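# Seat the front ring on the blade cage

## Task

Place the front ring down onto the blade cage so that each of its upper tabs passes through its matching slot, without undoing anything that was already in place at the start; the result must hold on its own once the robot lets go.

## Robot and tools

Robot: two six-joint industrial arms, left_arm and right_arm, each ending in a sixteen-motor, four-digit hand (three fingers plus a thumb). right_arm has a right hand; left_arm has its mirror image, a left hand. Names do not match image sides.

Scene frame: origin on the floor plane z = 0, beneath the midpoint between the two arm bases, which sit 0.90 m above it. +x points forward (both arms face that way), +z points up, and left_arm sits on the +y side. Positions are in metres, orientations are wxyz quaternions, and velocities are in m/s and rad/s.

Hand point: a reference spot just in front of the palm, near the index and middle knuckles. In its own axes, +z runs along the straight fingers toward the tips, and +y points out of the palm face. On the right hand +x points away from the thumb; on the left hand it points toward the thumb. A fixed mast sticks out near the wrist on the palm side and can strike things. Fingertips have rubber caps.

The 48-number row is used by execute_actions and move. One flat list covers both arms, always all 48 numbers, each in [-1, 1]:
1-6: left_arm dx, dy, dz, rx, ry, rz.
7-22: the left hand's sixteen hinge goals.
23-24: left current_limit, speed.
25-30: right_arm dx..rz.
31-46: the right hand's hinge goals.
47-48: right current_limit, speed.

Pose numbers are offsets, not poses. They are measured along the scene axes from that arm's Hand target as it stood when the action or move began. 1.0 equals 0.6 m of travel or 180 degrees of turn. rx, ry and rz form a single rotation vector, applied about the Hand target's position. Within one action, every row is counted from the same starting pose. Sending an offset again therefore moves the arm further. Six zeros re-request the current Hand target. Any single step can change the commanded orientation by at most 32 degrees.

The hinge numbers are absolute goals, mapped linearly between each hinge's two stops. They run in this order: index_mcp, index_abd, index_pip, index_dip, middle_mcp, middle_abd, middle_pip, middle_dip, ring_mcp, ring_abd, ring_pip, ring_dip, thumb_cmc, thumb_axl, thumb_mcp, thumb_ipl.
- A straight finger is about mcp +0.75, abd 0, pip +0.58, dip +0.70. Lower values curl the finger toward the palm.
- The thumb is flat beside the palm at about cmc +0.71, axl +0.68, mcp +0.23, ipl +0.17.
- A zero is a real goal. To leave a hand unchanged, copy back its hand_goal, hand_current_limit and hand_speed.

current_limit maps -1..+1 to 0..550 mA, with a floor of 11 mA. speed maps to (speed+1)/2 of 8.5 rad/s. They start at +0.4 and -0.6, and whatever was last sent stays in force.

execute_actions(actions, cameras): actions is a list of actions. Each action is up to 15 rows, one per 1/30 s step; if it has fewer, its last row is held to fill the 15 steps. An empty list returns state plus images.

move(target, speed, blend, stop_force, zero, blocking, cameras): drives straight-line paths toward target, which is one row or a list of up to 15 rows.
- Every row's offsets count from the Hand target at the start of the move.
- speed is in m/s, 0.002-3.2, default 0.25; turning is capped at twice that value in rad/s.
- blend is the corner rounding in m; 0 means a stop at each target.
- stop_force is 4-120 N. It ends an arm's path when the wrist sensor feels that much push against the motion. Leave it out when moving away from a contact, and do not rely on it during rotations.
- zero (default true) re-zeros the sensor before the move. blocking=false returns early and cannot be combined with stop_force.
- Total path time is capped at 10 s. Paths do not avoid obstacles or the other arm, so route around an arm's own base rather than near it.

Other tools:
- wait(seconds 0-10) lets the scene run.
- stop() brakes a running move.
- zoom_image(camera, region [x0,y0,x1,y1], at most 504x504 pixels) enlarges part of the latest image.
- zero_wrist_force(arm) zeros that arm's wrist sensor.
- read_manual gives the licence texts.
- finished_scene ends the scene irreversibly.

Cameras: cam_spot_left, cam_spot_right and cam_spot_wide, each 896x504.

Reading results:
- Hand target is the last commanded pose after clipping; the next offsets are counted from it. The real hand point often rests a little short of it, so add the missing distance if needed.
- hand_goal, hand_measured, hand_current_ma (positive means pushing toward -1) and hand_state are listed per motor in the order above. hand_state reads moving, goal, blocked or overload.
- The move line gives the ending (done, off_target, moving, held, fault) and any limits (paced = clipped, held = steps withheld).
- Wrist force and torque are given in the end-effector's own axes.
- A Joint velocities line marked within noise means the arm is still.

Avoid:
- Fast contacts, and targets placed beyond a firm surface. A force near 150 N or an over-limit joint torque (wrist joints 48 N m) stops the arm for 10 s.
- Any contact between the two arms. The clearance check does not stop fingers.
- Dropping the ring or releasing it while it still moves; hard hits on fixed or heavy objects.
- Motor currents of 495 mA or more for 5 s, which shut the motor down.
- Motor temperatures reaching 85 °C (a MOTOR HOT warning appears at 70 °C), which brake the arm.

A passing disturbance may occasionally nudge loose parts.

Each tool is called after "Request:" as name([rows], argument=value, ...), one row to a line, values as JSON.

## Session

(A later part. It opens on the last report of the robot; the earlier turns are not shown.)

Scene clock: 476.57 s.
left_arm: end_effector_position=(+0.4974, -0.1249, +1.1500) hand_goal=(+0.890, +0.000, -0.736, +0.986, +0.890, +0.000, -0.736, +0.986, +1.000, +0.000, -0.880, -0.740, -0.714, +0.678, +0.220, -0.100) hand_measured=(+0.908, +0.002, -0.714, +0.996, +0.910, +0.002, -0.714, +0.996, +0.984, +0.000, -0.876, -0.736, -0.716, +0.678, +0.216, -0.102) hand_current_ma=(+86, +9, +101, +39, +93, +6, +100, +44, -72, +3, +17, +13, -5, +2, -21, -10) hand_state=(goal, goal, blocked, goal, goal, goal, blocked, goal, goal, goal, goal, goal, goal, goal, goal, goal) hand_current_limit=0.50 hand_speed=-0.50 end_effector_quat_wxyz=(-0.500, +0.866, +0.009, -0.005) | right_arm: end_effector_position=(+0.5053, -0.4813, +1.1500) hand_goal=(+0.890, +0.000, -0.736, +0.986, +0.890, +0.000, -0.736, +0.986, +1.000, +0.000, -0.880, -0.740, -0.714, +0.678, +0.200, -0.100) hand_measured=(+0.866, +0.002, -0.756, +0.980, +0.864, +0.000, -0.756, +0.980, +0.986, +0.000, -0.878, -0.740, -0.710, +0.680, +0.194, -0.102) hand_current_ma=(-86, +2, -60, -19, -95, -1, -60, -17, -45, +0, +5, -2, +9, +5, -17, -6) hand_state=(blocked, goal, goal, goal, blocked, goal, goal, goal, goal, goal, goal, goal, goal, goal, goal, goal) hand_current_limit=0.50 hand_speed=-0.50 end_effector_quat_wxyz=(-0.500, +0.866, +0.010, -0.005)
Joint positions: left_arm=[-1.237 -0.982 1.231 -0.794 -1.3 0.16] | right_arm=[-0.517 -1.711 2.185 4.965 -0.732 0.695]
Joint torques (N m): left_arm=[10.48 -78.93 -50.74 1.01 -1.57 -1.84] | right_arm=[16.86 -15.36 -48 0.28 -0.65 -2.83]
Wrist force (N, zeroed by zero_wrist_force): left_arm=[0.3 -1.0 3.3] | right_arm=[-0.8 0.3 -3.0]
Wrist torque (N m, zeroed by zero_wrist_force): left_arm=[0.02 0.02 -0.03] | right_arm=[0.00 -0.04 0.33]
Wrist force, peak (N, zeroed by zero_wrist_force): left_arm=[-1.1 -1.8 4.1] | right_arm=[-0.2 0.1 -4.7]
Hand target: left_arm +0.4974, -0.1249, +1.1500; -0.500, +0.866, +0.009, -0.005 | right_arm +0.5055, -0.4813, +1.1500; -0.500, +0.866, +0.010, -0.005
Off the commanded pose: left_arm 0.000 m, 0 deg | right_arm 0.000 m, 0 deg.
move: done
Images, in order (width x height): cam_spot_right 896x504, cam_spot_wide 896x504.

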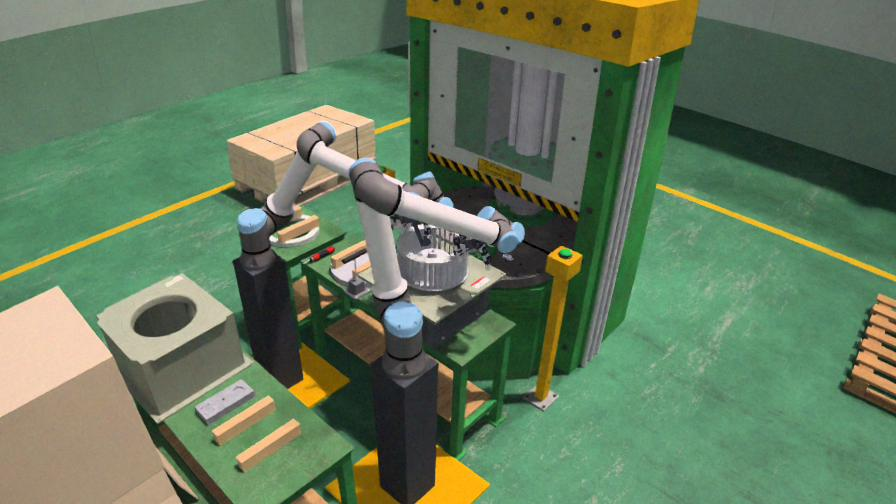

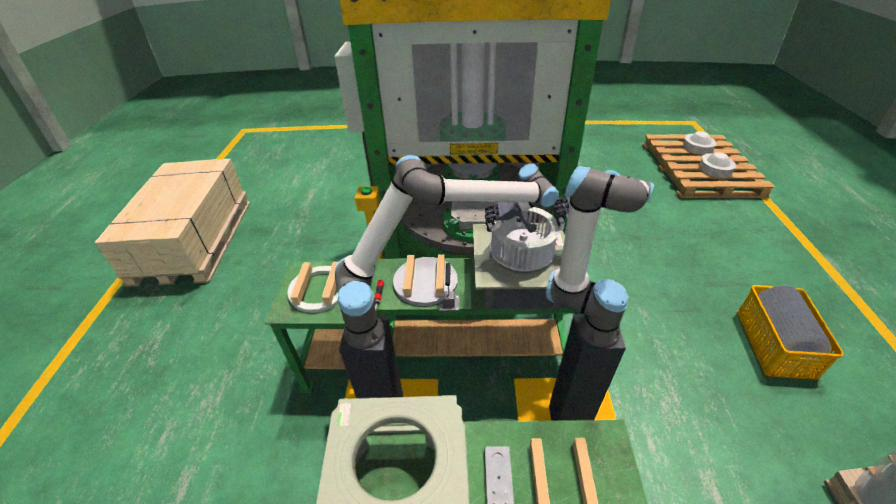

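Request:
move([
  [-0.0051,-0.00018,0,0,0,0.00833,0.89,0,-0.737,0.986,0.89,0,-0.737,0.986,1.0,0,-0.88,-0.74,-0.714,0.678,0.22,-0.1,0.5,-0.5,0.01045,0.00037,0,0,0,0.00833,0.89,0,-0.737,0.986,0.89,0,-0.737,0.986,1.0,0,-0.88,-0.74,-0.714,0.678,0.20,-0.1,0.5,-0.5],
  [0.0051,0,0,0,0,-0.00833,0.89,0,-0.737,0.986,0.89,0,-0.737,0.986,1.0,0,-0.88,-0.74,-0.714,0.678,0.22,-0.1,0.5,-0.5,-0.01046,-0.0001,0,0,0,-0.00833,0.89,0,-0.737,0.986,0.89,0,-0.737,0.986,1.0,0,-0.88,-0.74,-0.714,0.678,0.20,-0.1,0.5,-0.5],
  [0.00677,0,0,0,0,-0.00833,0.89,0,-0.737,0.986,0.89,0,-0.737,0.986,1.0,0,-0.88,-0.74,-0.714,0.678,0.22,-0.1,0.5,-0.5,-0.00879,-0.0001,0,0,0,-0.00833,0.89,0,-0.737,0.986,0.89,0,-0.737,0.986,1.0,0,-0.88,-0.74,-0.714,0.678,0.20,-0.1,0.5,-0.5],
  [-0.00343,-0.00018,0,0,0,0.00833,0.89,0,-0.737,0.986,0.89,0,-0.737,0.986,1.0,0,-0.88,-0.74,-0.714,0.678,0.22,-0.1,0.5,-0.5,0.01212,0.00037,0,0,0,0.00833,0.89,0,-0.737,0.986,0.89,0,-0.737,0.986,1.0,0,-0.88,-0.74,-0.714,0.678,0.20,-0.1,0.5,-0.5],
  [-0.00177,-0.00018,0,0,0,0.00833,0.89,0,-0.737,0.986,0.89,0,-0.737,0.986,1.0,0,-0.88,-0.74,-0.714,0.678,0.22,-0.1,0.5,-0.5,0.01378,0.00037,0,0,0,0.00833,0.89,0,-0.737,0.986,0.89,0,-0.737,0.986,1.0,0,-0.88,-0.74,-0.714,0.678,0.20,-0.1,0.5,-0.5],
  [0.00843,0,0,0,0,-0.00833,0.89,0,-0.737,0.986,0.89,0,-0.737,0.986,1.0,0,-0.88,-0.74,-0.714,0.678,0.22,-0.1,0.5,-0.5,-0.00713,-0.0001,0,0,0,-0.00833,0.89,0,-0.737,0.986,0.89,0,-0.737,0.986,1.0,0,-0.88,-0.74,-0.714,0.678,0.20,-0.1,0.5,-0.5],
  [0.0101,0,0,0,0,-0.00833,0.89,0,-0.737,0.986,0.89,0,-0.737,0.986,1.0,0,-0.88,-0.74,-0.714,0.678,0.22,-0.1,0.5,-0.5,-0.00546,-0.0001,0,0,0,-0.00833,0.89,0,-0.737,0.986,0.89,0,-0.737,0.986,1.0,0,-0.88,-0.74,-0.714,0.678,0.20,-0.1,0.5,-0.5],
  [-0.0001,-0.00018,0,0,0,0.00833,0.89,0,-0.737,0.986,0.89,0,-0.737,0.986,1.0,0,-0.88,-0.74,-0.714,0.678,0.22,-0.1,0.5,-0.5,0.01545,0.00037,0,0,0,0.00833,0.89,0,-0.737,0.986,0.89,0,-0.737,0.986,1.0,0,-0.88,-0.74,-0.714,0.678,0.20,-0.1,0.5,-0.5],
  [-0.00677,-0.00018,0,0,0,0.00833,0.89,0,-0.737,0.986,0.89,0,-0.737,0.986,1.0,0,-0.88,-0.74,-0.714,0.678,0.22,-0.1,0.5,-0.5,0.00878,0.00037,0,0,0,0.00833,0.89,0,-0.737,0.986,0.89,0,-0.737,0.986,1.0,0,-0.88,-0.74,-0.714,0.678,0.20,-0.1,0.5,-0.5],
  [0.00343,0,0,0,0,-0.00833,0.89,0,-0.737,0.986,0.89,0,-0.737,0.986,1.0,0,-0.88,-0.74,-0.714,0.678,0.22,-0.1,0.5,-0.5,-0.01213,-0.0001,0,0,0,-0.00833,0.89,0,-0.737,0.986,0.89,0,-0.737,0.986,1.0,0,-0.88,-0.74,-0.714,0.678,0.20,-0.1,0.5,-0.5],
  [0.00177,0,0,0,0,-0.00833,0.89,0,-0.737,0.986,0.89,0,-0.737,0.986,1.0,0,-0.88,-0.74,-0.714,0.678,0.22,-0.1,0.5,-0.5,-0.01379,-0.0001,0,0,0,-0.00833,0.89,0,-0.737,0.986,0.89,0,-0.737,0.986,1.0,0,-0.88,-0.74,-0.714,0.678,0.20,-0.1,0.5,-0.5],
  [-0.00843,-0.00018,0,0,0,0.00833,0.89,0,-0.737,0.986,0.89,0,-0.737,0.986,1.0,0,-0.88,-0.74,-0.714,0.678,0.22,-0.1,0.5,-0.5,0.00712,0.00037,0,0,0,0.00833,0.89,0,-0.737,0.986,0.89,0,-0.737,0.986,1.0,0,-0.88,-0.74,-0.714,0.678,0.20,-0.1,0.5,-0.5],
  [-0.0101,-0.00018,0,0,0,0.00833,0.89,0,-0.737,0.986,0.89,0,-0.737,0.986,1.0,0,-0.88,-0.74,-0.714,0.678,0.22,-0.1,0.5,-0.5,0.00545,0.00037,0,0,0,0.00833,0.89,0,-0.737,0.986,0.89,0,-0.737,0.986,1.0,0,-0.88,-0.74,-0.714,0.678,0.20,-0.1,0.5,-0.5],
  [0.0001,0,0,0,0,-0.00833,0.89,0,-0.737,0.986,0.89,0,-0.737,0.986,1.0,0,-0.88,-0.74,-0.714,0.678,0.22,-0.1,0.5,-0.5,-0.01546,-0.0001,0,0,0,-0.00833,0.89,0,-0.737,0.986,0.89,0,-0.737,0.986,1.0,0,-0.88,-0.74,-0.714,0.678,0.20,-0.1,0.5,-0.5],
  [0,0,0,0,0,0,0.89,0,-0.737,0.986,0.89,0,-0.737,0.986,1.0,0,-0.88,-0.74,-0.714,0.678,0.22,-0.1,0.5,-0.5,0,0,0,0,0,0,0.89,0,-0.737,0.986,0.89,0,-0.737,0.986,1.0,0,-0.88,-0.74,-0.714,0.678,0.20,-0.1,0.5,-0.5],
], speed=0.1, blend=[0.0005,0.0005,0.0005,0.0005,0.0005,0.0005,0.0005,0.0005,0.0005,0.0005,0.0005,0.0005,0.0005,0.0005,0], cameras=["cam_spot_right"])

Request:
zoom_image(camera="cam_spot_right", region=[436, 222, 454, 240])

Request:
zoom_image(camera="cam_spot_right", region=[392, 250, 428, 286])

Scene clock: 482.50 s.
left_arm: end_effector_position=(+0.4973, -0.1249, +1.1501) hand_goal=(+0.890, +0.000, -0.736, +0.986, +0.890, +0.000, -0.736, +0.986, +1.000, +0.000, -0.880, -0.740, -0.714, +0.678, +0.220, -0.100) hand_measured=(+0.910, +0.002, -0.712, +0.996, +0.910, +0.000, -0.714, +0.996, +0.984, +0.000, -0.876, -0.736, -0.716, +0.678, +0.216, -0.102) hand_current_ma=(+90, +5, +103, +40, +99, -2, +101, +44, -72, +3, +17, +13, -5, +2, -21, -10) hand_state=(goal, goal, blocked, goal, blocked, goal, blocked, goal, goal, goal, goal, goal, goal, goal, goal, goal) hand_current_limit=0.50 hand_speed=-0.50 end_effector_quat_wxyz=(-0.500, +0.866, +0.009, -0.005) | right_arm: end_effector_position=(+0.5053, -0.4814, +1.1500) hand_goal=(+0.890, +0.000, -0.736, +0.986, +0.890, +0.000, -0.736, +0.986, +1.000, +0.000, -0.880, -0.740, -0.714, +0.678, +0.200, -0.100) hand_measured=(+0.864, +0.002, -0.756, +0.980, +0.862, +0.000, -0.756, +0.980, +0.986, +0.000, -0.878, -0.740, -0.710, +0.680, +0.194, -0.102) hand_current_ma=(-90, +2, -60, -19, -99, -2, -60, -17, -45, +0, +5, -2, +8, +5, -17, -6) hand_state=(blocked, goal, goal, goal, blocked, goal, goal, goal, goal, goal, goal, goal, goal, goal, goal, goal) hand_current_limit=0.50 hand_speed=-0.50 end_effector_quat_wxyz=(-0.500, +0.866, +0.010, -0.005)
Joint positions: left_arm=[-1.237 -0.982 1.231 -0.794 -1.3 0.16] | right_arm=[-0.517 -1.711 2.185 4.965 -0.732 0.695]
Joint torques (N m): left_arm=[13 -78.82 -50.39 1.44 -1.87 -1.65] | right_arm=[16.13 -17.03 -50.11 0.11 -0.26 -2.76]
Wrist force (N, zeroed by zero_wrist_force): left_arm=[-0.8 -0.4 2.5] | right_arm=[-0.2 0.8 -2.0]
Wrist torque (N m, zeroed by zero_wrist_force): left_arm=[0.00 0.05 -0.08] | right_arm=[-0.08 -0.07 0.36]
Wrist force, peak (N, zeroed by zero_wrist_force): left_arm=[-1.8 -1.9 4.1] | right_arm=[-0.7 0.3 -3.7]
Hand target: left_arm +0.4974, -0.1249, +1.1500; -0.500, +0.866, +0.009, -0.005 | right_arm +0.5055, -0.4813, +1.1500; -0.500, +0.866, +0.010, -0.005
Off the commanded pose: left_arm 0.000 m, 0 deg | right_arm 0.000 m, 0 deg.
move: done
Images, in order (width x height): cam_spot_right 896x504.

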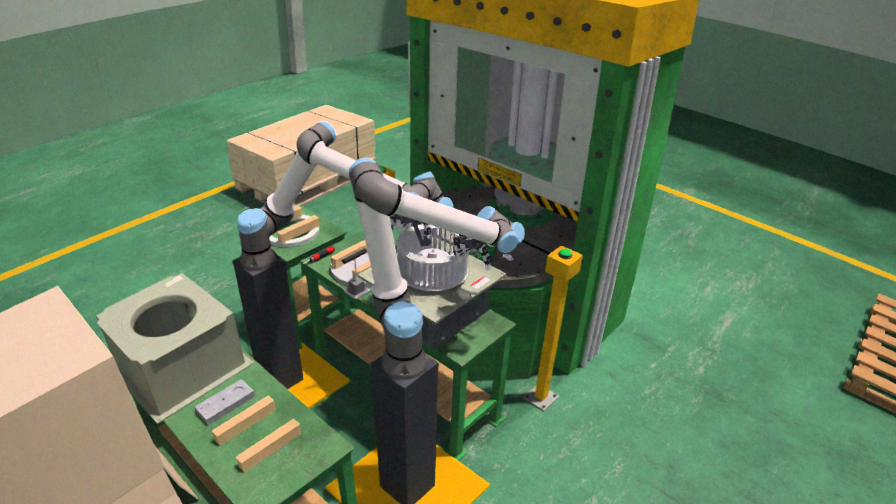

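Scaled by 28.000.

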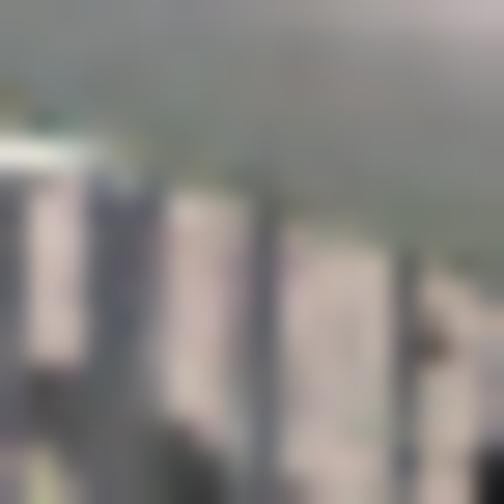

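Scaled by 14.000.

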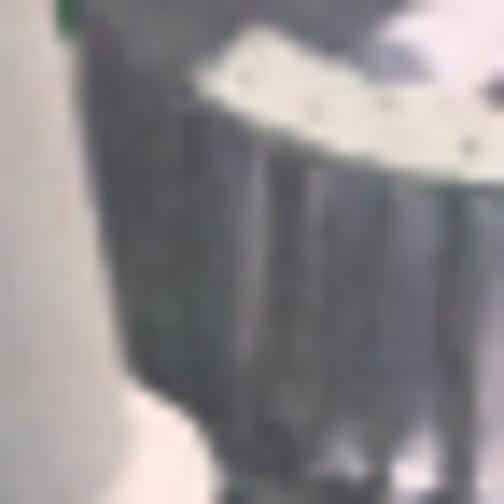

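Request:
move([
  [0,0.03,0,0,0,0,0.89,0,-0.737,0.986,0.89,0,-0.737,0.986,1.0,0,-0.88,-0.74,-0.714,0.678,0.22,-0.1,0.5,-0.5,0,-0.03,0,0,0,0,0.89,0,-0.737,0.986,0.89,0,-0.737,0.986,1.0,0,-0.88,-0.74,-0.714,0.678,0.20,-0.1,0.5,-0.5],
  [0,0.05,0.08,0,0,0,0.89,0,-0.737,0.986,0.89,0,-0.737,0.986,1.0,0,-0.88,-0.74,-0.714,0.678,0.22,-0.1,0.5,-0.5,0,-0.04,0.08,0,0,0,0.89,0,-0.737,0.986,0.89,0,-0.737,0.986,1.0,0,-0.88,-0.74,-0.714,0.678,0.20,-0.1,0.5,-0.5],
  [0.0,0.36,0.2,0,0,0,0.89,0,-0.737,0.986,0.89,0,-0.737,0.986,1.0,0,-0.88,-0.74,-0.714,0.678,0.22,-0.1,0.5,-0.5,0.0,-0.085,0.2,0,0,0,0.89,0,-0.737,0.986,0.89,0,-0.737,0.986,1.0,0,-0.88,-0.74,-0.714,0.678,0.20,-0.1,0.5,-0.5],
], speed=[0.06,0.2,0.3], blend=[0.005,0.02,0], cameras=["all"])

Request:
zoom_image(camera="cam_spot_right", region=[436, 222, 454, 240])

Request:
zoom_image(camera="cam_spot_right", region=[446, 228, 464, 246])

Request:
zoom_image(camera="cam_spot_wide", region=[486, 220, 504, 238])

Request:
zoom_image(camera="cam_spot_right", region=[392, 238, 410, 256])

Scene clock: 485.77 s.
left_arm: end_effector_position=(+0.4974, +0.0908, +1.2699) hand_goal=(+0.890, +0.000, -0.736, +0.986, +0.890, +0.000, -0.736, +0.986, +1.000, +0.000, -0.880, -0.740, -0.714, +0.678, +0.220, -0.100) hand_measured=(+0.884, +0.002, -0.732, +0.988, +0.884, +0.000, -0.732, +0.988, +0.984, +0.000, -0.876, -0.736, -0.716, +0.678, +0.216, -0.102) hand_current_ma=(-24, +5, +15, +11, -23, -2, +12, +10, -72, +3, +17, +12, -4, +2, -20, -10) hand_state=(goal, goal, goal, goal, goal, goal, goal, goal, goal, goal, goal, goal, goal, goal, goal, goal) hand_current_limit=0.50 hand_speed=-0.50 end_effector_quat_wxyz=(-0.500, +0.866, +0.009, -0.005) | right_arm: end_effector_position=(+0.5055, -0.5323, +1.2699) hand_goal=(+0.890, +0.000, -0.736, +0.986, +0.890, +0.000, -0.736, +0.986, +1.000, +0.000, -0.880, -0.740, -0.714, +0.678, +0.200, -0.100) hand_measured=(+0.874, +0.002, -0.738, +0.984, +0.872, +0.000, -0.738, +0.984, +0.986, +0.000, -0.878, -0.740, -0.710, +0.680, +0.194, -0.102) hand_current_ma=(-51, +2, -5, -6, -57, -2, -4, -5, -45, +0, +5, -2, +8, +5, -17, -6) hand_state=(goal, goal, goal, goal, goal, goal, goal, goal, goal, goal, goal, goal, goal, goal, goal, goal) hand_current_limit=0.50 hand_speed=-0.50 end_effector_quat_wxyz=(-0.500, +0.866, +0.010, -0.005)
Joint positions: left_arm=[-1.144 -1.328 1.517 -0.749 -1.222 0.211] | right_arm=[-0.6 -1.76 1.991 5.273 -0.79 0.607]
Joint torques (N m): left_arm=[13.99 -78.83 -34.11 2.51 1.94 2.74] | right_arm=[-16.43 -37.72 -53.27 0.06 -1.14 -2.64]
Wrist force (N, zeroed by zero_wrist_force): left_arm=[-0.3 0.0 0.4] | right_arm=[-0.1 0.2 -0.1]
Wrist torque (N m, zeroed by zero_wrist_force): left_arm=[-0.01 -0.01 -0.19] | right_arm=[0.07 -0.01 0.37]
Wrist force, peak (N, zeroed by zero_wrist_force): left_arm=[-0.9 -0.5 3.1] | right_arm=[-0.9 1.1 -2.3]
Hand target: left_arm +0.4974, +0.0911, +1.2700; -0.500, +0.866, +0.009, -0.005 | right_arm +0.5055, -0.5323, +1.2700; -0.500, +0.866, +0.010, -0.005
Off the commanded pose: left_arm 0.000 m, 0 deg | right_arm 0.000 m, 0 deg.
move: done

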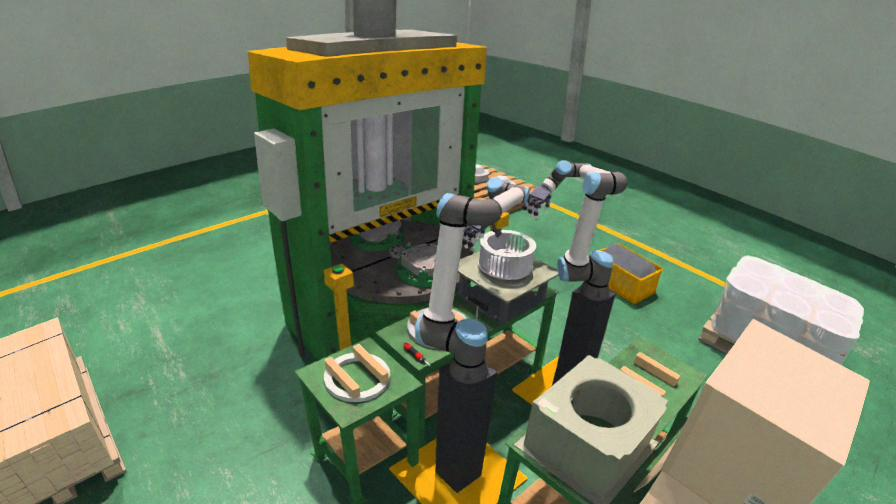

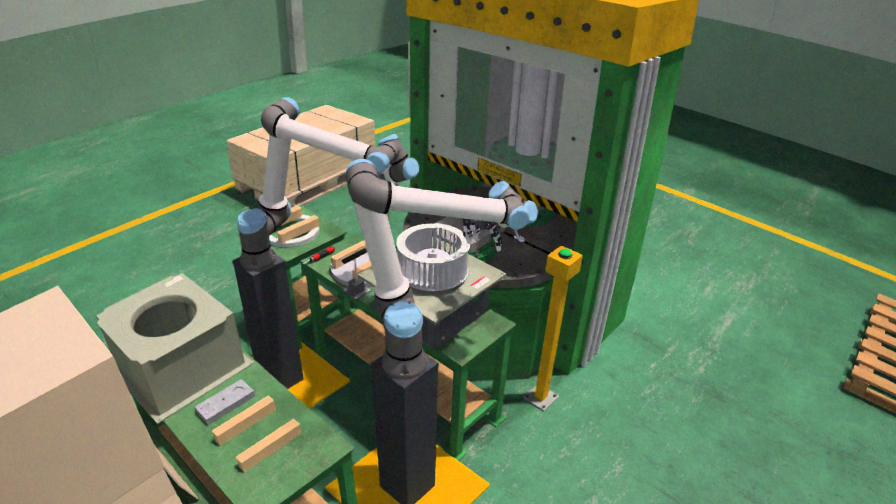

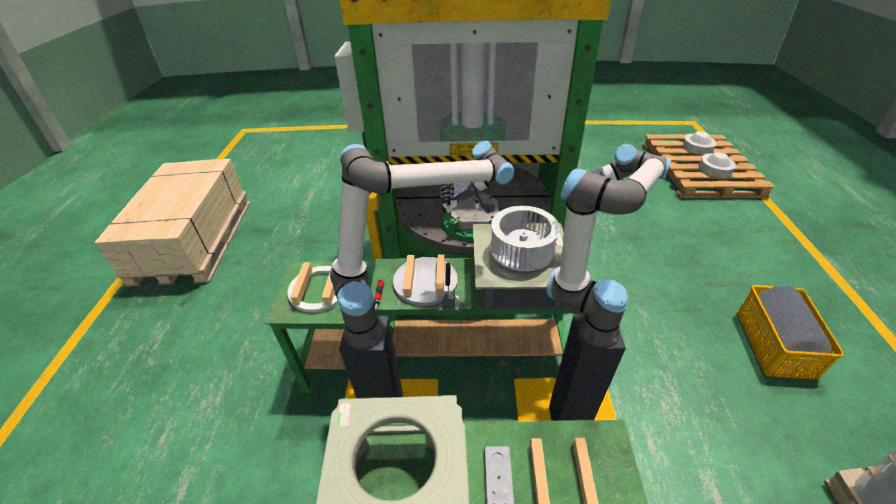

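Scaled by 28.000.

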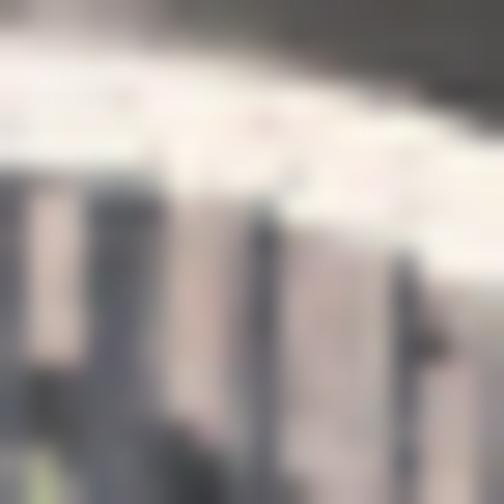

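Scaled by 28.000.

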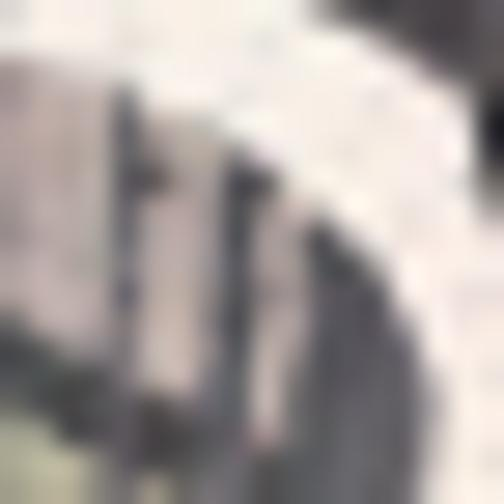

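Scaled by 28.000.

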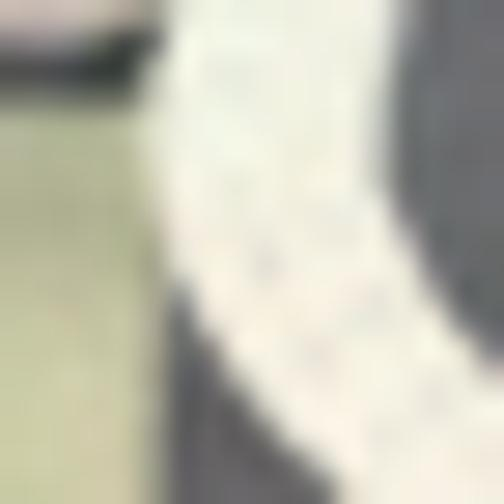

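Scaled by 28.000.

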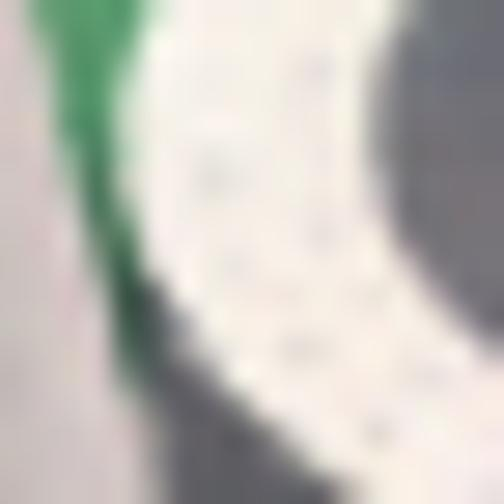

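Request:
move([
  [0,-0.31,-0.12,0,0,0,0.89,0,-0.737,0.986,0.89,0,-0.737,0.986,1.0,0,-0.88,-0.74,-0.714,0.678,0.22,-0.1,0.5,-0.5,0,0.045,-0.12,0,0,0,0.89,0,-0.737,0.986,0.89,0,-0.737,0.986,1.0,0,-0.88,-0.74,-0.714,0.678,0.20,-0.1,0.5,-0.5],
  [0,-0.33,-0.2,0,0,0,0.89,0,-0.737,0.986,0.89,0,-0.737,0.986,1.0,0,-0.88,-0.74,-0.714,0.678,0.22,-0.1,0.5,-0.5,0,0.055,-0.2,0,0,0,0.89,0,-0.737,0.986,0.89,0,-0.737,0.986,1.0,0,-0.88,-0.74,-0.714,0.678,0.20,-0.1,0.5,-0.5],
  [0,-0.3589,-0.2,0,0,0,0.89,0,-0.737,0.986,0.89,0,-0.737,0.986,1.0,0,-0.88,-0.74,-0.714,0.678,0.22,-0.1,0.5,-0.5,0,0.0861,-0.2,0,0,0,0.89,0,-0.737,0.986,0.89,0,-0.737,0.986,1.0,0,-0.88,-0.74,-0.714,0.678,0.20,-0.1,0.5,-0.5],
  [-0.00272,-0.359,-0.2,0,0,0.00444,0.89,0,-0.737,0.986,0.89,0,-0.737,0.986,1.0,0,-0.88,-0.74,-0.714,0.678,0.22,-0.1,0.5,-0.5,0.00557,0.08626,-0.2,0,0,0.00444,0.89,0,-0.737,0.986,0.89,0,-0.737,0.986,1.0,0,-0.88,-0.74,-0.714,0.678,0.20,-0.1,0.5,-0.5],
], speed=[0.3,0.15,0.04,0.1], blend=[0.02,0.004,0,0])

Request:
move([
  [0.00135,0.03,0,0,0,0,0.89,0,-0.737,0.986,0.89,0,-0.737,0.986,1.0,0,-0.88,-0.74,-0.714,0.678,0.22,-0.1,0.5,-0.5,-0.0015,-0.031,0,0,0,0,0.89,0,-0.737,0.986,0.89,0,-0.737,0.986,1.0,0,-0.88,-0.74,-0.714,0.678,0.20,-0.1,0.5,-0.5],
  [0.00135,0.03,0.0583,0,0,0,0.89,0,-0.737,0.986,0.89,0,-0.737,0.986,1.0,0,-0.88,-0.74,-0.714,0.678,0.22,-0.1,0.5,-0.5,-0.0015,-0.031,0.0583,0,0,0,0.89,0,-0.737,0.986,0.89,0,-0.737,0.986,1.0,0,-0.88,-0.74,-0.714,0.678,0.20,-0.1,0.5,-0.5],
  [0.00135,-0.0396,0.0583,0,0,0,0.89,0,-0.737,0.986,0.89,0,-0.737,0.986,1.0,0,-0.88,-0.74,-0.714,0.678,0.22,-0.1,0.5,-0.5,-0.0015,0.03784,0.0583,0,0,0,0.89,0,-0.737,0.986,0.89,0,-0.737,0.986,1.0,0,-0.88,-0.74,-0.714,0.678,0.20,-0.1,0.5,-0.5],
  [0.00135,-0.0396,0.022,0,0,0,0.89,0,-0.737,0.986,0.89,0,-0.737,0.986,1.0,0,-0.88,-0.74,-0.714,0.678,0.22,-0.1,0.5,-0.5,-0.0015,0.03784,0.024,0,0,0,0.89,0,-0.737,0.986,0.89,0,-0.737,0.986,1.0,0,-0.88,-0.74,-0.714,0.678,0.20,-0.1,0.5,-0.5],
], speed=[0.1,0.15,0.15,0.025], blend=[0.006,0.006,0.004,0])

Scene clock: 490.20 s.
left_arm: end_effector_position=(+0.4958, -0.1243, +1.1500) hand_goal=(+0.890, +0.000, -0.736, +0.986, +0.890, +0.000, -0.736, +0.986, +1.000, +0.000, -0.880, -0.740, -0.714, +0.678, +0.220, -0.100) hand_measured=(+0.906, +0.002, -0.718, +0.994, +0.908, +0.000, -0.718, +0.994, +0.984, +0.000, -0.876, -0.736, -0.716, +0.678, +0.216, -0.102) hand_current_ma=(+77, +5, +83, +31, +86, -2, +80, +34, -71, +3, +17, +12, -4, +2, -20, -10) hand_state=(goal, goal, goal, goal, goal, goal, goal, goal, goal, goal, goal, goal, goal, goal, goal, goal) hand_current_limit=0.50 hand_speed=-0.50 end_effector_quat_wxyz=(-0.500, +0.866, +0.015, -0.008) end_effector_velocity=(-0.001, +0.000, +0.000) end_effector_angular_velocity=(+0.000, +0.001, +0.006) | right_arm: end_effector_position=(+0.5087, -0.4806, +1.1500) hand_goal=(+0.890, +0.000, -0.736, +0.986, +0.890, +0.000, -0.736, +0.986, +1.000, +0.000, -0.880, -0.740, -0.714, +0.678, +0.200, -0.100) hand_measured=(+0.864, +0.002, -0.758, +0.978, +0.860, +0.000, -0.758, +0.978, +0.986, +0.000, -0.878, -0.740, -0.710, +0.680, +0.194, -0.102) hand_current_ma=(-96, +2, -71, -23, -107, -2, -71, -22, -45, +0, +5, -2, +8, +5, -17, -6) hand_state=(blocked, goal, blocked, goal, blocked, goal, blocked, goal, goal, goal, goal, goal, goal, goal, goal, goal) hand_current_limit=0.50 hand_speed=-0.50 end_effector_quat_wxyz=(-0.500, +0.866, +0.016, -0.009) end_effector_velocity=(+0.001, +0.000, -0.001) end_effector_angular_velocity=(+0.000, +0.003, +0.006)
Joint positions: left_arm=[-1.236 -0.981 1.23 -0.791 -1.311 0.153] | right_arm=[-0.51 -1.701 2.175 4.97 -0.737 0.688]
Joint velocities: left_arm=[0.001 0.001 0 0.001 -0.005 -0.002] | right_arm=[0.002 0.006 -0.004 0.002 -0.003 -0.003]
Joint torques (N m): left_arm=[10.08 -78.43 -49.85 1.43 -2.4 -1.65] | right_arm=[12.99 -17.9 -47.82 0.25 -0.16 -2.18]
Wrist force (N, zeroed by zero_wrist_force): left_arm=[-0.2 -1.8 2.7] | right_arm=[-0.7 0.6 -3.2]
Wrist torque (N m, zeroed by zero_wrist_force): left_arm=[0.06 0.10 -0.07] | right_arm=[0.01 -0.05 0.34]
Wrist force, peak (N, zeroed by zero_wrist_force): left_arm=[0.2 -1.9 3.4] | right_arm=[-0.9 0.0 -5.2]
Hand target: left_arm +0.4957, -0.1243, +1.1500; -0.500, +0.866, +0.015, -0.009 | right_arm +0.5088, -0.4806, +1.1500; -0.500, +0.866, +0.016, -0.009
Off the commanded pose: left_arm 0.000 m, 0 deg | right_arm 0.000 m, 0 deg.
move: done

Scene clock: 492.33 s.
left_arm: end_effector_position=(+0.4966, -0.1480, +1.1634) hand_goal=(+0.890, +0.000, -0.736, +0.986, +0.890, +0.000, -0.736, +0.986, +1.000, +0.000, -0.880, -0.740, -0.714, +0.678, +0.220, -0.100) hand_measured=(+0.896, +0.002, -0.746, +0.986, +0.898, +0.000, -0.746, +0.986, +0.984, +0.000, -0.876, -0.736, -0.716, +0.678, +0.216, -0.102) hand_current_ma=(+31, +5, -43, -1, +35, -2, -46, -4, -71, +3, +17, +12, -4, +2, -20, -10) hand_state=(goal, goal, goal, goal, goal, goal, goal, goal, goal, goal, goal, goal, goal, goal, goal, goal) hand_current_limit=0.50 hand_speed=-0.50 end_effector_quat_wxyz=(-0.500, +0.866, +0.015, -0.009) | right_arm: end_effector_position=(+0.5079, -0.4579, +1.1645) hand_goal=(+0.890, +0.000, -0.736, +0.986, +0.890, +0.000, -0.736, +0.986, +1.000, +0.000, -0.880, -0.740, -0.714, +0.678, +0.200, -0.100) hand_measured=(+0.892, +0.002, -0.758, +0.980, +0.894, +0.000, -0.760, +0.980, +0.986, +0.000, -0.878, -0.740, -0.710, +0.680, +0.196, -0.102) hand_current_ma=(+8, +2, -70, -17, +10, +0, -77, -19, -45, +0, +5, -2, +8, +5, -17, -6) hand_state=(goal, goal, blocked, goal, goal, goal, blocked, goal, goal, goal, goal, goal, goal, goal, goal, goal) hand_current_limit=0.50 hand_speed=-0.50 end_effector_quat_wxyz=(-0.500, +0.866, +0.016, -0.009)
Joint positions: left_arm=[-1.243 -0.95 1.154 -0.747 -1.318 0.149] | right_arm=[-0.471 -1.723 2.172 4.964 -0.712 0.731]
Joint torques (N m): left_arm=[-16.2 -75.94 -31.05 -3.95 -1.49 -1.55] | right_arm=[13.99 -11.03 -24.93 -4.57 2.55 2.92]
Wrist force (N, zeroed by zero_wrist_force): left_arm=[-0.2 -6.0 -3.6] | right_arm=[-1.4 -7.6 -6.9]
Wrist torque (N m, zeroed by zero_wrist_force): left_arm=[0.36 0.02 -0.02] | right_arm=[0.57 -0.05 -0.02]
Wrist force, peak (N, zeroed by zero_wrist_force): left_arm=[-0.2 -5.8 -3.9] | right_arm=[-1.2 -7.9 -6.7]
Hand target: left_arm +0.4966, -0.1480, +1.1632; -0.500, +0.866, +0.015, -0.009 | right_arm +0.5079, -0.4579, +1.1644; -0.500, +0.866, +0.016, -0.009
Off the commanded pose: left_arm 0.000 m, 0 deg | right_arm 0.000 m, 0 deg.
move: done

Request:
move([
  [0.00667,0,0,0,0,0,0.89,0,-0.737,0.986,0.89,0,-0.737,0.986,1.0,0,-0.88,-0.74,-0.714,0.678,0.22,-0.1,0.5,-0.5,0.00667,0,0,0,0,0,0.89,0,-0.737,0.986,0.89,0,-0.737,0.986,1.0,0,-0.88,-0.74,-0.714,0.678,0.20,-0.1,0.5,-0.5],
  [-0.00667,0,0,0,0,0,0.89,0,-0.737,0.986,0.89,0,-0.737,0.986,1.0,0,-0.88,-0.74,-0.714,0.678,0.22,-0.1,0.5,-0.5,-0.00667,0,0,0,0,0,0.89,0,-0.737,0.986,0.89,0,-0.737,0.986,1.0,0,-0.88,-0.74,-0.714,0.678,0.20,-0.1,0.5,-0.5],
  [-0.00667,0.00117,0,0,0,0,0.89,0,-0.737,0.986,0.89,0,-0.737,0.986,1.0,0,-0.88,-0.74,-0.714,0.678,0.22,-0.1,0.5,-0.5,-0.00667,0.00117,0,0,0,0,0.89,0,-0.737,0.986,0.89,0,-0.737,0.986,1.0,0,-0.88,-0.74,-0.714,0.678,0.20,-0.1,0.5,-0.5],
  [0.00667,0.00117,0,0,0,0,0.89,0,-0.737,0.986,0.89,0,-0.737,0.986,1.0,0,-0.88,-0.74,-0.714,0.678,0.22,-0.1,0.5,-0.5,0.00667,0.00117,0,0,0,0,0.89,0,-0.737,0.986,0.89,0,-0.737,0.986,1.0,0,-0.88,-0.74,-0.714,0.678,0.20,-0.1,0.5,-0.5],
  [0.00667,0.00233,0,0,0,0,0.89,0,-0.737,0.986,0.89,0,-0.737,0.986,1.0,0,-0.88,-0.74,-0.714,0.678,0.22,-0.1,0.5,-0.5,0.00667,0.00233,0,0,0,0,0.89,0,-0.737,0.986,0.89,0,-0.737,0.986,1.0,0,-0.88,-0.74,-0.714,0.678,0.20,-0.1,0.5,-0.5],
  [-0.00667,0.00233,0,0,0,0,0.89,0,-0.737,0.986,0.89,0,-0.737,0.986,1.0,0,-0.88,-0.74,-0.714,0.678,0.22,-0.1,0.5,-0.5,-0.00667,0.00233,0,0,0,0,0.89,0,-0.737,0.986,0.89,0,-0.737,0.986,1.0,0,-0.88,-0.74,-0.714,0.678,0.20,-0.1,0.5,-0.5],
  [-0.00667,0.0035,0,0,0,0,0.89,0,-0.737,0.986,0.89,0,-0.737,0.986,1.0,0,-0.88,-0.74,-0.714,0.678,0.22,-0.1,0.5,-0.5,-0.00667,0.0035,0,0,0,0,0.89,0,-0.737,0.986,0.89,0,-0.737,0.986,1.0,0,-0.88,-0.74,-0.714,0.678,0.20,-0.1,0.5,-0.5],
  [0.00667,0.0035,0,0,0,0,0.89,0,-0.737,0.986,0.89,0,-0.737,0.986,1.0,0,-0.88,-0.74,-0.714,0.678,0.22,-0.1,0.5,-0.5,0.00667,0.0035,0,0,0,0,0.89,0,-0.737,0.986,0.89,0,-0.737,0.986,1.0,0,-0.88,-0.74,-0.714,0.678,0.20,-0.1,0.5,-0.5],
  [0.00667,-0.00117,0,0,0,0,0.89,0,-0.737,0.986,0.89,0,-0.737,0.986,1.0,0,-0.88,-0.74,-0.714,0.678,0.22,-0.1,0.5,-0.5,0.00667,-0.00117,0,0,0,0,0.89,0,-0.737,0.986,0.89,0,-0.737,0.986,1.0,0,-0.88,-0.74,-0.714,0.678,0.20,-0.1,0.5,-0.5],
  [-0.00667,-0.00117,0,0,0,0,0.89,0,-0.737,0.986,0.89,0,-0.737,0.986,1.0,0,-0.88,-0.74,-0.714,0.678,0.22,-0.1,0.5,-0.5,-0.00667,-0.00117,0,0,0,0,0.89,0,-0.737,0.986,0.89,0,-0.737,0.986,1.0,0,-0.88,-0.74,-0.714,0.678,0.20,-0.1,0.5,-0.5],
  [-0.00667,-0.00233,0,0,0,0,0.89,0,-0.737,0.986,0.89,0,-0.737,0.986,1.0,0,-0.88,-0.74,-0.714,0.678,0.22,-0.1,0.5,-0.5,-0.00667,-0.00233,0,0,0,0,0.89,0,-0.737,0.986,0.89,0,-0.737,0.986,1.0,0,-0.88,-0.74,-0.714,0.678,0.20,-0.1,0.5,-0.5],
  [0.00667,-0.00233,0,0,0,0,0.89,0,-0.737,0.986,0.89,0,-0.737,0.986,1.0,0,-0.88,-0.74,-0.714,0.678,0.22,-0.1,0.5,-0.5,0.00667,-0.00233,0,0,0,0,0.89,0,-0.737,0.986,0.89,0,-0.737,0.986,1.0,0,-0.88,-0.74,-0.714,0.678,0.20,-0.1,0.5,-0.5],
  [0.00667,-0.0035,0,0,0,0,0.89,0,-0.737,0.986,0.89,0,-0.737,0.986,1.0,0,-0.88,-0.74,-0.714,0.678,0.22,-0.1,0.5,-0.5,0.00667,-0.0035,0,0,0,0,0.89,0,-0.737,0.986,0.89,0,-0.737,0.986,1.0,0,-0.88,-0.74,-0.714,0.678,0.20,-0.1,0.5,-0.5],
  [-0.00667,-0.0035,0,0,0,0,0.89,0,-0.737,0.986,0.89,0,-0.737,0.986,1.0,0,-0.88,-0.74,-0.714,0.678,0.22,-0.1,0.5,-0.5,-0.00667,-0.0035,0,0,0,0,0.89,0,-0.737,0.986,0.89,0,-0.737,0.986,1.0,0,-0.88,-0.74,-0.714,0.678,0.20,-0.1,0.5,-0.5],
  [0.0017,0.001,0,0,0,0,0.89,0,-0.737,0.986,0.89,0,-0.737,0.986,1.0,0,-0.88,-0.74,-0.714,0.678,0.22,-0.1,0.5,-0.5,0.0017,0.001,0,0,0,0,0.89,0,-0.737,0.986,0.89,0,-0.737,0.986,1.0,0,-0.88,-0.74,-0.714,0.678,0.20,-0.1,0.5,-0.5],
], speed=0.04, blend=[0.0005,0.0005,0.0005,0.0005,0.0005,0.0005,0.0005,0.0005,0.0005,0.0005,0.0005,0.0005,0.0005,0.0005,0])

Scene clock: 495.93 s.
left_arm: end_effector_position=(+0.4974, -0.1476, +1.1632) hand_goal=(+0.890, +0.000, -0.736, +0.986, +0.890, +0.000, -0.736, +0.986, +1.000, +0.000, -0.880, -0.740, -0.714, +0.678, +0.220, -0.100) hand_measured=(+0.904, -0.002, -0.742, +0.986, +0.904, -0.002, -0.742, +0.986, +0.984, +0.000, -0.876, -0.736, -0.716, +0.678, +0.216, -0.102) hand_current_ma=(+63, -10, -25, +3, +67, -10, -27, +1, -71, +3, +17, +12, -4, +2, -20, -10) hand_state=(goal, goal, goal, goal, goal, goal, goal, goal, goal, goal, goal, goal, goal, goal, goal, goal) hand_current_limit=0.50 hand_speed=-0.50 end_effector_quat_wxyz=(-0.500, +0.866, +0.015, -0.009) | right_arm: end_effector_position=(+0.5088, -0.4574, +1.1644) hand_goal=(+0.890, +0.000, -0.736, +0.986, +0.890, +0.000, -0.736, +0.986, +1.000, +0.000, -0.880, -0.740, -0.714, +0.678, +0.200, -0.100) hand_measured=(+0.900, +0.006, -0.754, +0.980, +0.900, +0.006, -0.756, +0.980, +0.986, +0.000, -0.878, -0.740, -0.710, +0.680, +0.196, -0.102) hand_current_ma=(+30, +15, -57, -13, +33, +13, -65, -16, -45, +0, +5, -2, +8, +5, -17, -6) hand_state=(goal, goal, goal, goal, goal, goal, blocked, goal, goal, goal, goal, goal, goal, goal, goal, goal) hand_current_limit=0.50 hand_speed=-0.50 end_effector_quat_wxyz=(-0.500, +0.866, +0.016, -0.009)
Joint positions: left_arm=[-1.242 -0.95 1.154 -0.747 -1.317 0.149] | right_arm=[-0.47 -1.722 2.171 4.962 -0.711 0.733]
Joint torques (N m): left_arm=[14.52 -104.67 -31.74 -3.75 2.9 2.47] | right_arm=[11.82 -13.69 -47.2 -4.43 3.12 2.76]
Wrist force (N, zeroed by zero_wrist_force): left_arm=[-1.9 -4.1 -2.5] | right_arm=[-2.9 -6.3 -5.8]
Wrist torque (N m, zeroed by zero_wrist_force): left_arm=[0.27 -0.12 -0.12] | right_arm=[0.47 -0.17 -0.04]
Wrist force, peak (N, zeroed by zero_wrist_force): left_arm=[-3.4 -7.4 -4.5] | right_arm=[-2.3 -9.9 -8.6]
Hand target: left_arm +0.4976, -0.1474, +1.1632; -0.500, +0.866, +0.015, -0.009 | right_arm +0.5089, -0.4573, +1.1644; -0.500, +0.866, +0.016, -0.009
Off the commanded pose: left_arm 0.000 m, 0 deg | right_arm 0.000 m, 0 deg.
move: done; blend cut to 0.0004 m at target 2, 0.0004 m at target 3, 0.0003 m at target 4, 0.0003 m at target 5, 0.0004 m at target 6, 0.0004 m at target 7, 0.0003 m at target 10, 0.0003 m at target 11, 0.0004 m at target 12, 0.0004 m at target 13

Request:
move([
  [0,0,0.06,0,0,0,0.89,0,-0.737,0.986,0.89,0,-0.737,0.986,1.0,0,-0.88,-0.74,-0.714,0.678,0.22,-0.1,0.5,-0.5,0,0,0.06,0,0,0,0.89,0,-0.737,0.986,0.89,0,-0.737,0.986,1.0,0,-0.88,-0.74,-0.714,0.678,0.20,-0.1,0.5,-0.5],
  [0.0,0.4,0.18,0,0,0,0.89,0,-0.737,0.986,0.89,0,-0.737,0.986,1.0,0,-0.88,-0.74,-0.714,0.678,0.22,-0.1,0.5,-0.5,0.0,-0.12,0.18,0,0,0,0.89,0,-0.737,0.986,0.89,0,-0.737,0.986,1.0,0,-0.88,-0.74,-0.714,0.678,0.20,-0.1,0.5,-0.5],
], speed=[0.1,0.3], blend=[0.02,0], cameras=["all"])

Request:
zoom_image(camera="cam_spot_right", region=[436, 222, 454, 240])

Request:
zoom_image(camera="cam_spot_wide", region=[486, 220, 504, 238])

Request:
zoom_image(camera="cam_spot_right", region=[454, 232, 472, 250])

Request:
zoom_image(camera="cam_spot_wide", region=[544, 214, 562, 232])

Request:
zoom_image(camera="cam_spot_left", region=[478, 230, 496, 248])

Scene clock: 498.40 s.
left_arm: end_effector_position=(+0.4976, +0.0923, +1.2711) hand_goal=(+0.890, +0.000, -0.736, +0.986, +0.890, +0.000, -0.736, +0.986, +1.000, +0.000, -0.880, -0.740, -0.714, +0.678, +0.220, -0.100) hand_measured=(+0.884, -0.004, -0.738, +0.986, +0.884, -0.002, -0.738, +0.986, +0.984, +0.000, -0.876, -0.736, -0.716, +0.678, +0.216, -0.102) hand_current_ma=(-23, -11, -9, +3, -22, -10, -8, +0, -71, +3, +17, +12, -4, +2, -20, -10) hand_state=(goal, goal, goal, goal, goal, goal, goal, goal, goal, goal, goal, goal, goal, goal, goal, goal) hand_current_limit=0.50 hand_speed=-0.50 end_effector_quat_wxyz=(-0.500, +0.866, +0.015, -0.009) | right_arm: end_effector_position=(+0.5089, -0.5292, +1.2723) hand_goal=(+0.890, +0.000, -0.736, +0.986, +0.890, +0.000, -0.736, +0.986, +1.000, +0.000, -0.880, -0.740, -0.714, +0.678, +0.200, -0.100) hand_measured=(+0.886, +0.004, -0.738, +0.984, +0.886, +0.004, -0.738, +0.984, +0.986, +0.000, -0.878, -0.740, -0.710, +0.680, +0.196, -0.102) hand_current_ma=(-11, +6, -4, -6, -13, +7, -4, -5, -45, +0, +5, -2, +8, +5, -17, -6) hand_state=(goal, goal, goal, goal, goal, goal, goal, goal, goal, goal, goal, goal, goal, goal, goal, goal) hand_current_limit=0.50 hand_speed=-0.50 end_effector_quat_wxyz=(-0.500, +0.866, +0.016, -0.009)
Joint positions: left_arm=[-1.14 -1.327 1.514 -0.744 -1.23 0.205] | right_arm=[-0.588 -1.753 1.98 5.277 -0.791 0.605]
Joint torques (N m): left_arm=[10.38 -76.5 -33.81 -2.92 2.3 2.26] | right_arm=[-15.69 -16.08 -52.95 0.02 -0.87 -2.74]
Wrist force (N, zeroed by zero_wrist_force): left_arm=[-0.8 0.4 0.0] | right_arm=[0.1 0.5 -0.2]
Wrist torque (N m, zeroed by zero_wrist_force): left_arm=[0.09 0.05 -0.25] | right_arm=[0.11 -0.03 0.40]
Wrist force, peak (N, zeroed by zero_wrist_force): left_arm=[-2.0 -4.3 -2.9] | right_arm=[-2.9 -6.7 -6.1]
Hand target: left_arm +0.4976, +0.0926, +1.2712; -0.500, +0.866, +0.015, -0.009 | right_arm +0.5089, -0.5293, +1.2724; -0.500, +0.866, +0.016, -0.009
Off the commanded pose: left_arm 0.000 m, 0 deg | right_arm 0.000 m, 0 deg.
move: done; blend cut to 0.018 m at target 1

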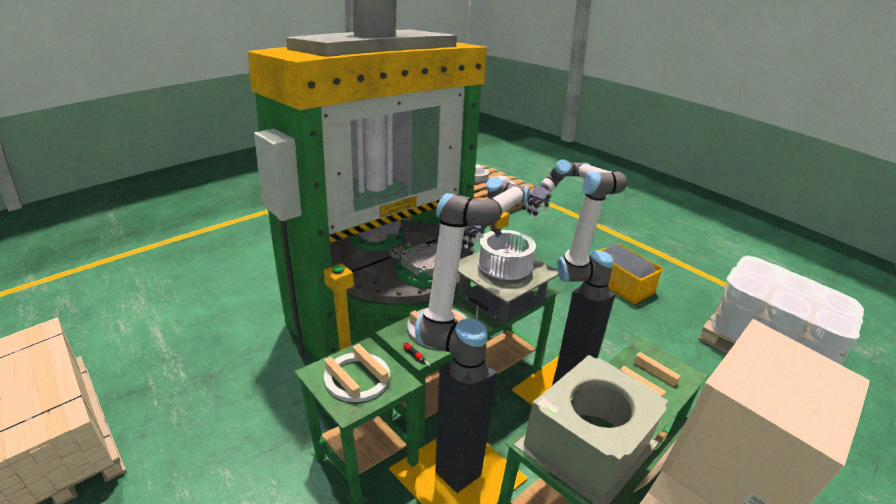

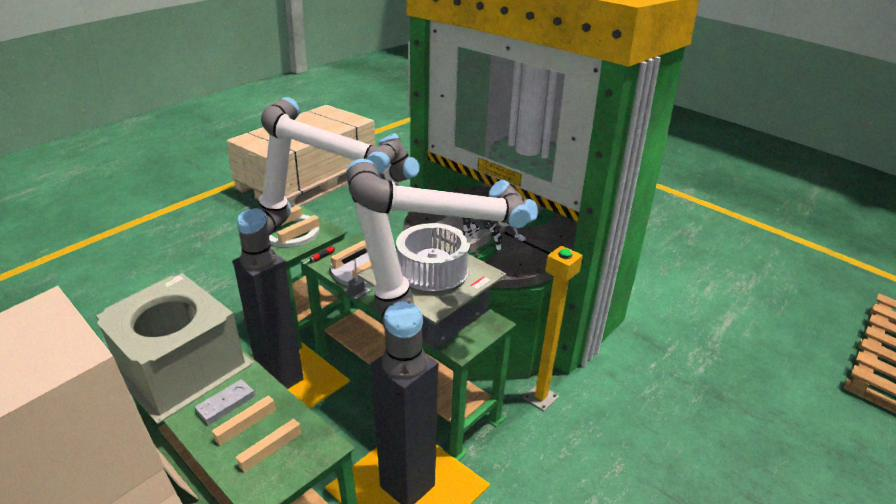

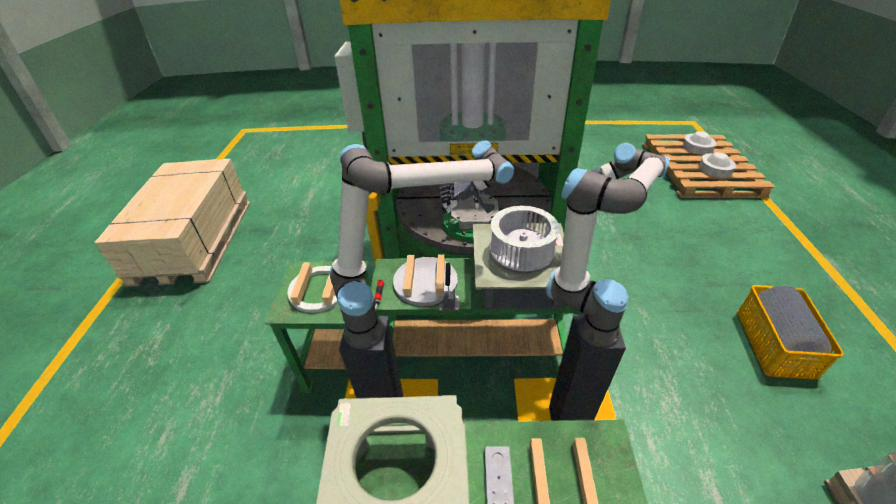

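Scaled by 28.000.

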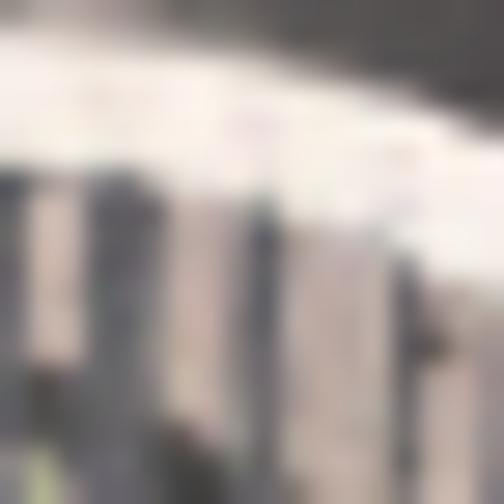

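Scaled by 28.000.

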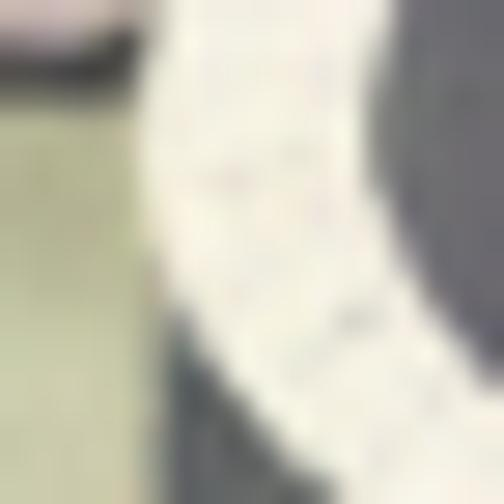

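Scaled by 28.000.

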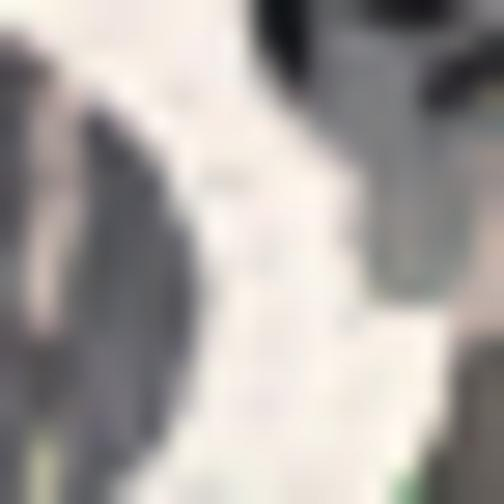

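Scaled by 28.000.

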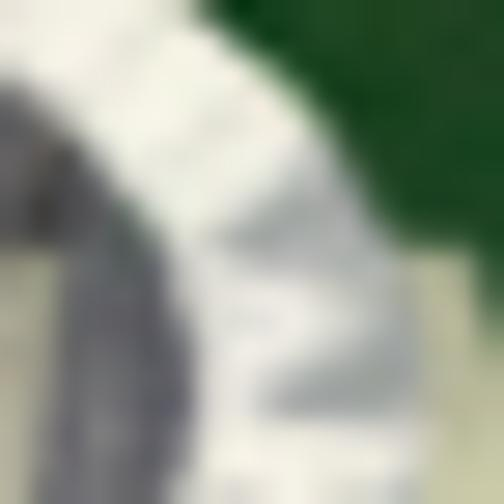

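Scaled by 28.000.

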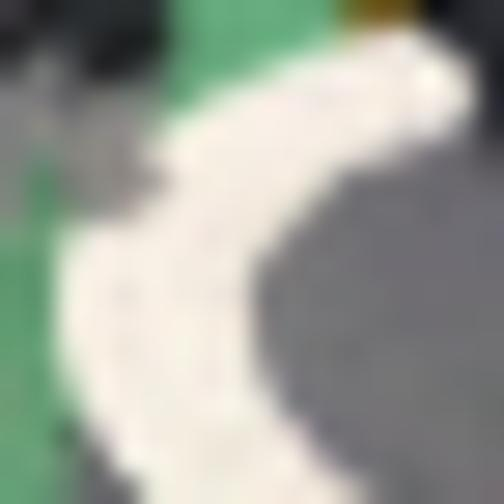

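Request:
move([
  [-0.00305,-0.321,-0.13533,0,0,0,0.89,0,-0.737,0.986,0.89,0,-0.737,0.986,1.0,0,-0.88,-0.74,-0.714,0.678,0.22,-0.1,0.5,-0.5,-0.00028,0.0405,-0.13733,0,0,0,0.89,0,-0.737,0.986,0.89,0,-0.737,0.986,1.0,0,-0.88,-0.74,-0.714,0.678,0.20,-0.1,0.5,-0.5],
  [-0.00305,-0.321,-0.202,0,0,0,0.89,0,-0.737,0.986,0.89,0,-0.737,0.986,1.0,0,-0.88,-0.74,-0.714,0.678,0.22,-0.1,0.5,-0.5,-0.00028,0.0405,-0.204,0,0,0,0.89,0,-0.737,0.986,0.89,0,-0.737,0.986,1.0,0,-0.88,-0.74,-0.714,0.678,0.20,-0.1,0.5,-0.5],
  [-0.00305,-0.36497,-0.202,0,0,0,0.89,0,-0.737,0.986,0.89,0,-0.737,0.986,1.0,0,-0.88,-0.74,-0.714,0.678,0.22,-0.1,0.5,-0.5,-0.00028,0.0826,-0.204,0,0,0,0.89,0,-0.737,0.986,0.89,0,-0.737,0.986,1.0,0,-0.88,-0.74,-0.714,0.678,0.20,-0.1,0.5,-0.5],
], speed=[0.3,0.15,0.03], blend=[0.01,0.004,0])

Request:
move(target=[0,0,0.00133,0,0,0,0.89,0,-0.737,0.986,0.89,0,-0.737,0.986,1.0,0,-0.88,-0.74,-0.714,0.678,0.22,-0.1,0.5,-0.5,0,0,0.00133,0,0,0,0.89,0,-0.737,0.986,0.89,0,-0.737,0.986,1.0,0,-0.88,-0.74,-0.714,0.678,0.20,-0.1,0.5,-0.5], speed=0.02)

Scene clock: 503.80 s.
left_arm: end_effector_position=(+0.4957, -0.1262, +1.1500) hand_goal=(+0.890, +0.000, -0.736, +0.986, +0.890, +0.000, -0.736, +0.986, +1.000, +0.000, -0.880, -0.740, -0.714, +0.678, +0.220, -0.100) hand_measured=(+0.912, -0.002, -0.708, +0.998, +0.914, -0.002, -0.708, +0.998, +0.984, +0.000, -0.876, -0.736, -0.716, +0.678, +0.216, -0.102) hand_current_ma=(+109, -7, +132, +52, +113, -6, +126, +56, -71, +3, +17, +12, -4, +2, -20, -10) hand_state=(blocked, goal, blocked, goal, blocked, goal, blocked, goal, goal, goal, goal, goal, goal, goal, goal, goal) hand_current_limit=0.50 hand_speed=-0.50 end_effector_quat_wxyz=(-0.500, +0.866, +0.015, -0.009) | right_arm: end_effector_position=(+0.5088, -0.4799, +1.1500) hand_goal=(+0.890, +0.000, -0.736, +0.986, +0.890, +0.000, -0.736, +0.986, +1.000, +0.000, -0.880, -0.740, -0.714, +0.678, +0.200, -0.100) hand_measured=(+0.862, +0.004, -0.760, +0.978, +0.858, +0.004, -0.760, +0.978, +0.986, +0.000, -0.878, -0.740, -0.710, +0.680, +0.196, -0.102) hand_current_ma=(-102, +6, -79, -25, -118, +7, -80, -25, -45, +0, +5, -2, +8, +5, -17, -6) hand_state=(blocked, goal, blocked, goal, blocked, goal, blocked, goal, goal, goal, goal, goal, goal, goal, goal, goal) hand_current_limit=0.50 hand_speed=-0.50 end_effector_quat_wxyz=(-0.500, +0.866, +0.016, -0.009)
Joint positions: left_arm=[-1.236 -0.978 1.225 -0.789 -1.312 0.152] | right_arm=[-0.508 -1.7 2.175 4.969 -0.736 0.689]
Joint torques (N m): left_arm=[-16.52 -77.29 -50.96 0.9 -1.66 -1.51] | right_arm=[16.04 -40.74 -25.12 -3.43 4.42 2.47]
Wrist force (N, zeroed by zero_wrist_force): left_arm=[0.0 -1.5 4.9] | right_arm=[-0.5 0.2 -5.3]
Wrist torque (N m, zeroed by zero_wrist_force): left_arm=[-0.05 0.08 -0.06] | right_arm=[0.14 -0.04 0.01]
Wrist force, peak (N, zeroed by zero_wrist_force): left_arm=[-0.2 -1.4 5.2] | right_arm=[-0.8 -0.7 -5.5]
Hand target: left_arm +0.4957, -0.1264, +1.1500; -0.500, +0.866, +0.015, -0.009 | right_arm +0.5088, -0.4797, +1.1500; -0.500, +0.866, +0.016, -0.009
Off the commanded pose: left_arm 0.000 m, 0 deg | right_arm 0.000 m, 0 deg.
move: done

Scene clock: 504.50 s.
left_arm: end_effector_position=(+0.4957, -0.1264, +1.1507) hand_goal=(+0.890, +0.000, -0.736, +0.986, +0.890, +0.000, -0.736, +0.986, +1.000, +0.000, -0.880, -0.740, -0.714, +0.678, +0.220, -0.100) hand_measured=(+0.914, -0.002, -0.706, +0.998, +0.914, -0.002, -0.706, +0.998, +0.984, +0.000, -0.876, -0.736, -0.716, +0.678, +0.216, -0.102) hand_current_ma=(+110, -6, +138, +55, +114, -6, +132, +56, -71, +3, +17, +12, -4, +2, -20, -10) hand_state=(blocked, goal, blocked, goal, blocked, goal, blocked, goal, goal, goal, goal, goal, goal, goal, goal, goal) hand_current_limit=0.50 hand_speed=-0.50 end_effector_quat_wxyz=(-0.500, +0.866, +0.015, -0.009) | right_arm: end_effector_position=(+0.5088, -0.4797, +1.1507) hand_goal=(+0.890, +0.000, -0.736, +0.986, +0.890, +0.000, -0.736, +0.986, +1.000, +0.000, -0.880, -0.740, -0.714, +0.678, +0.200, -0.100) hand_measured=(+0.858, +0.004, -0.760, +0.976, +0.854, +0.002, -0.760, +0.976, +0.986, +0.000, -0.878, -0.740, -0.710, +0.680, +0.196, -0.102) hand_current_ma=(-118, +6, -80, -26, -135, +4, -81, -25, -45, +0, +5, -2, +8, +5, -17, -6) hand_state=(blocked, goal, blocked, goal, blocked, goal, blocked, goal, goal, goal, goal, goal, goal, goal, goal, goal) hand_current_limit=0.50 hand_speed=-0.50 end_effector_quat_wxyz=(-0.500, +0.866, +0.016, -0.009)
Joint positions: left_arm=[-1.236 -0.978 1.224 -0.788 -1.313 0.152] | right_arm=[-0.508 -1.701 2.175 4.97 -0.736 0.689]
Joint torques (N m): left_arm=[-13.88 -105.95 -50.46 1.84 -1.42 -1.99] | right_arm=[13.65 -42.26 -49.03 0.32 4.16 3.13]
Wrist force (N, zeroed by zero_wrist_force): left_arm=[-0.5 -0.3 4.1] | right_arm=[0.0 2.6 -2.1]
Wrist torque (N m, zeroed by zero_wrist_force): left_arm=[-0.07 0.07 -0.08] | right_arm=[-0.12 0.01 0.01]
Wrist force, peak (N, zeroed by zero_wrist_force): left_arm=[-0.3 -0.4 5.3] | right_arm=[-0.9 -0.1 -5.8]
Hand target: left_arm +0.4957, -0.1264, +1.1508; -0.500, +0.866, +0.015, -0.009 | right_arm +0.5088, -0.4797, +1.1508; -0.500, +0.866, +0.016, -0.009
Off the commanded pose: left_arm 0.000 m, 0 deg | right_arm 0.000 m, 0 deg.
move: done


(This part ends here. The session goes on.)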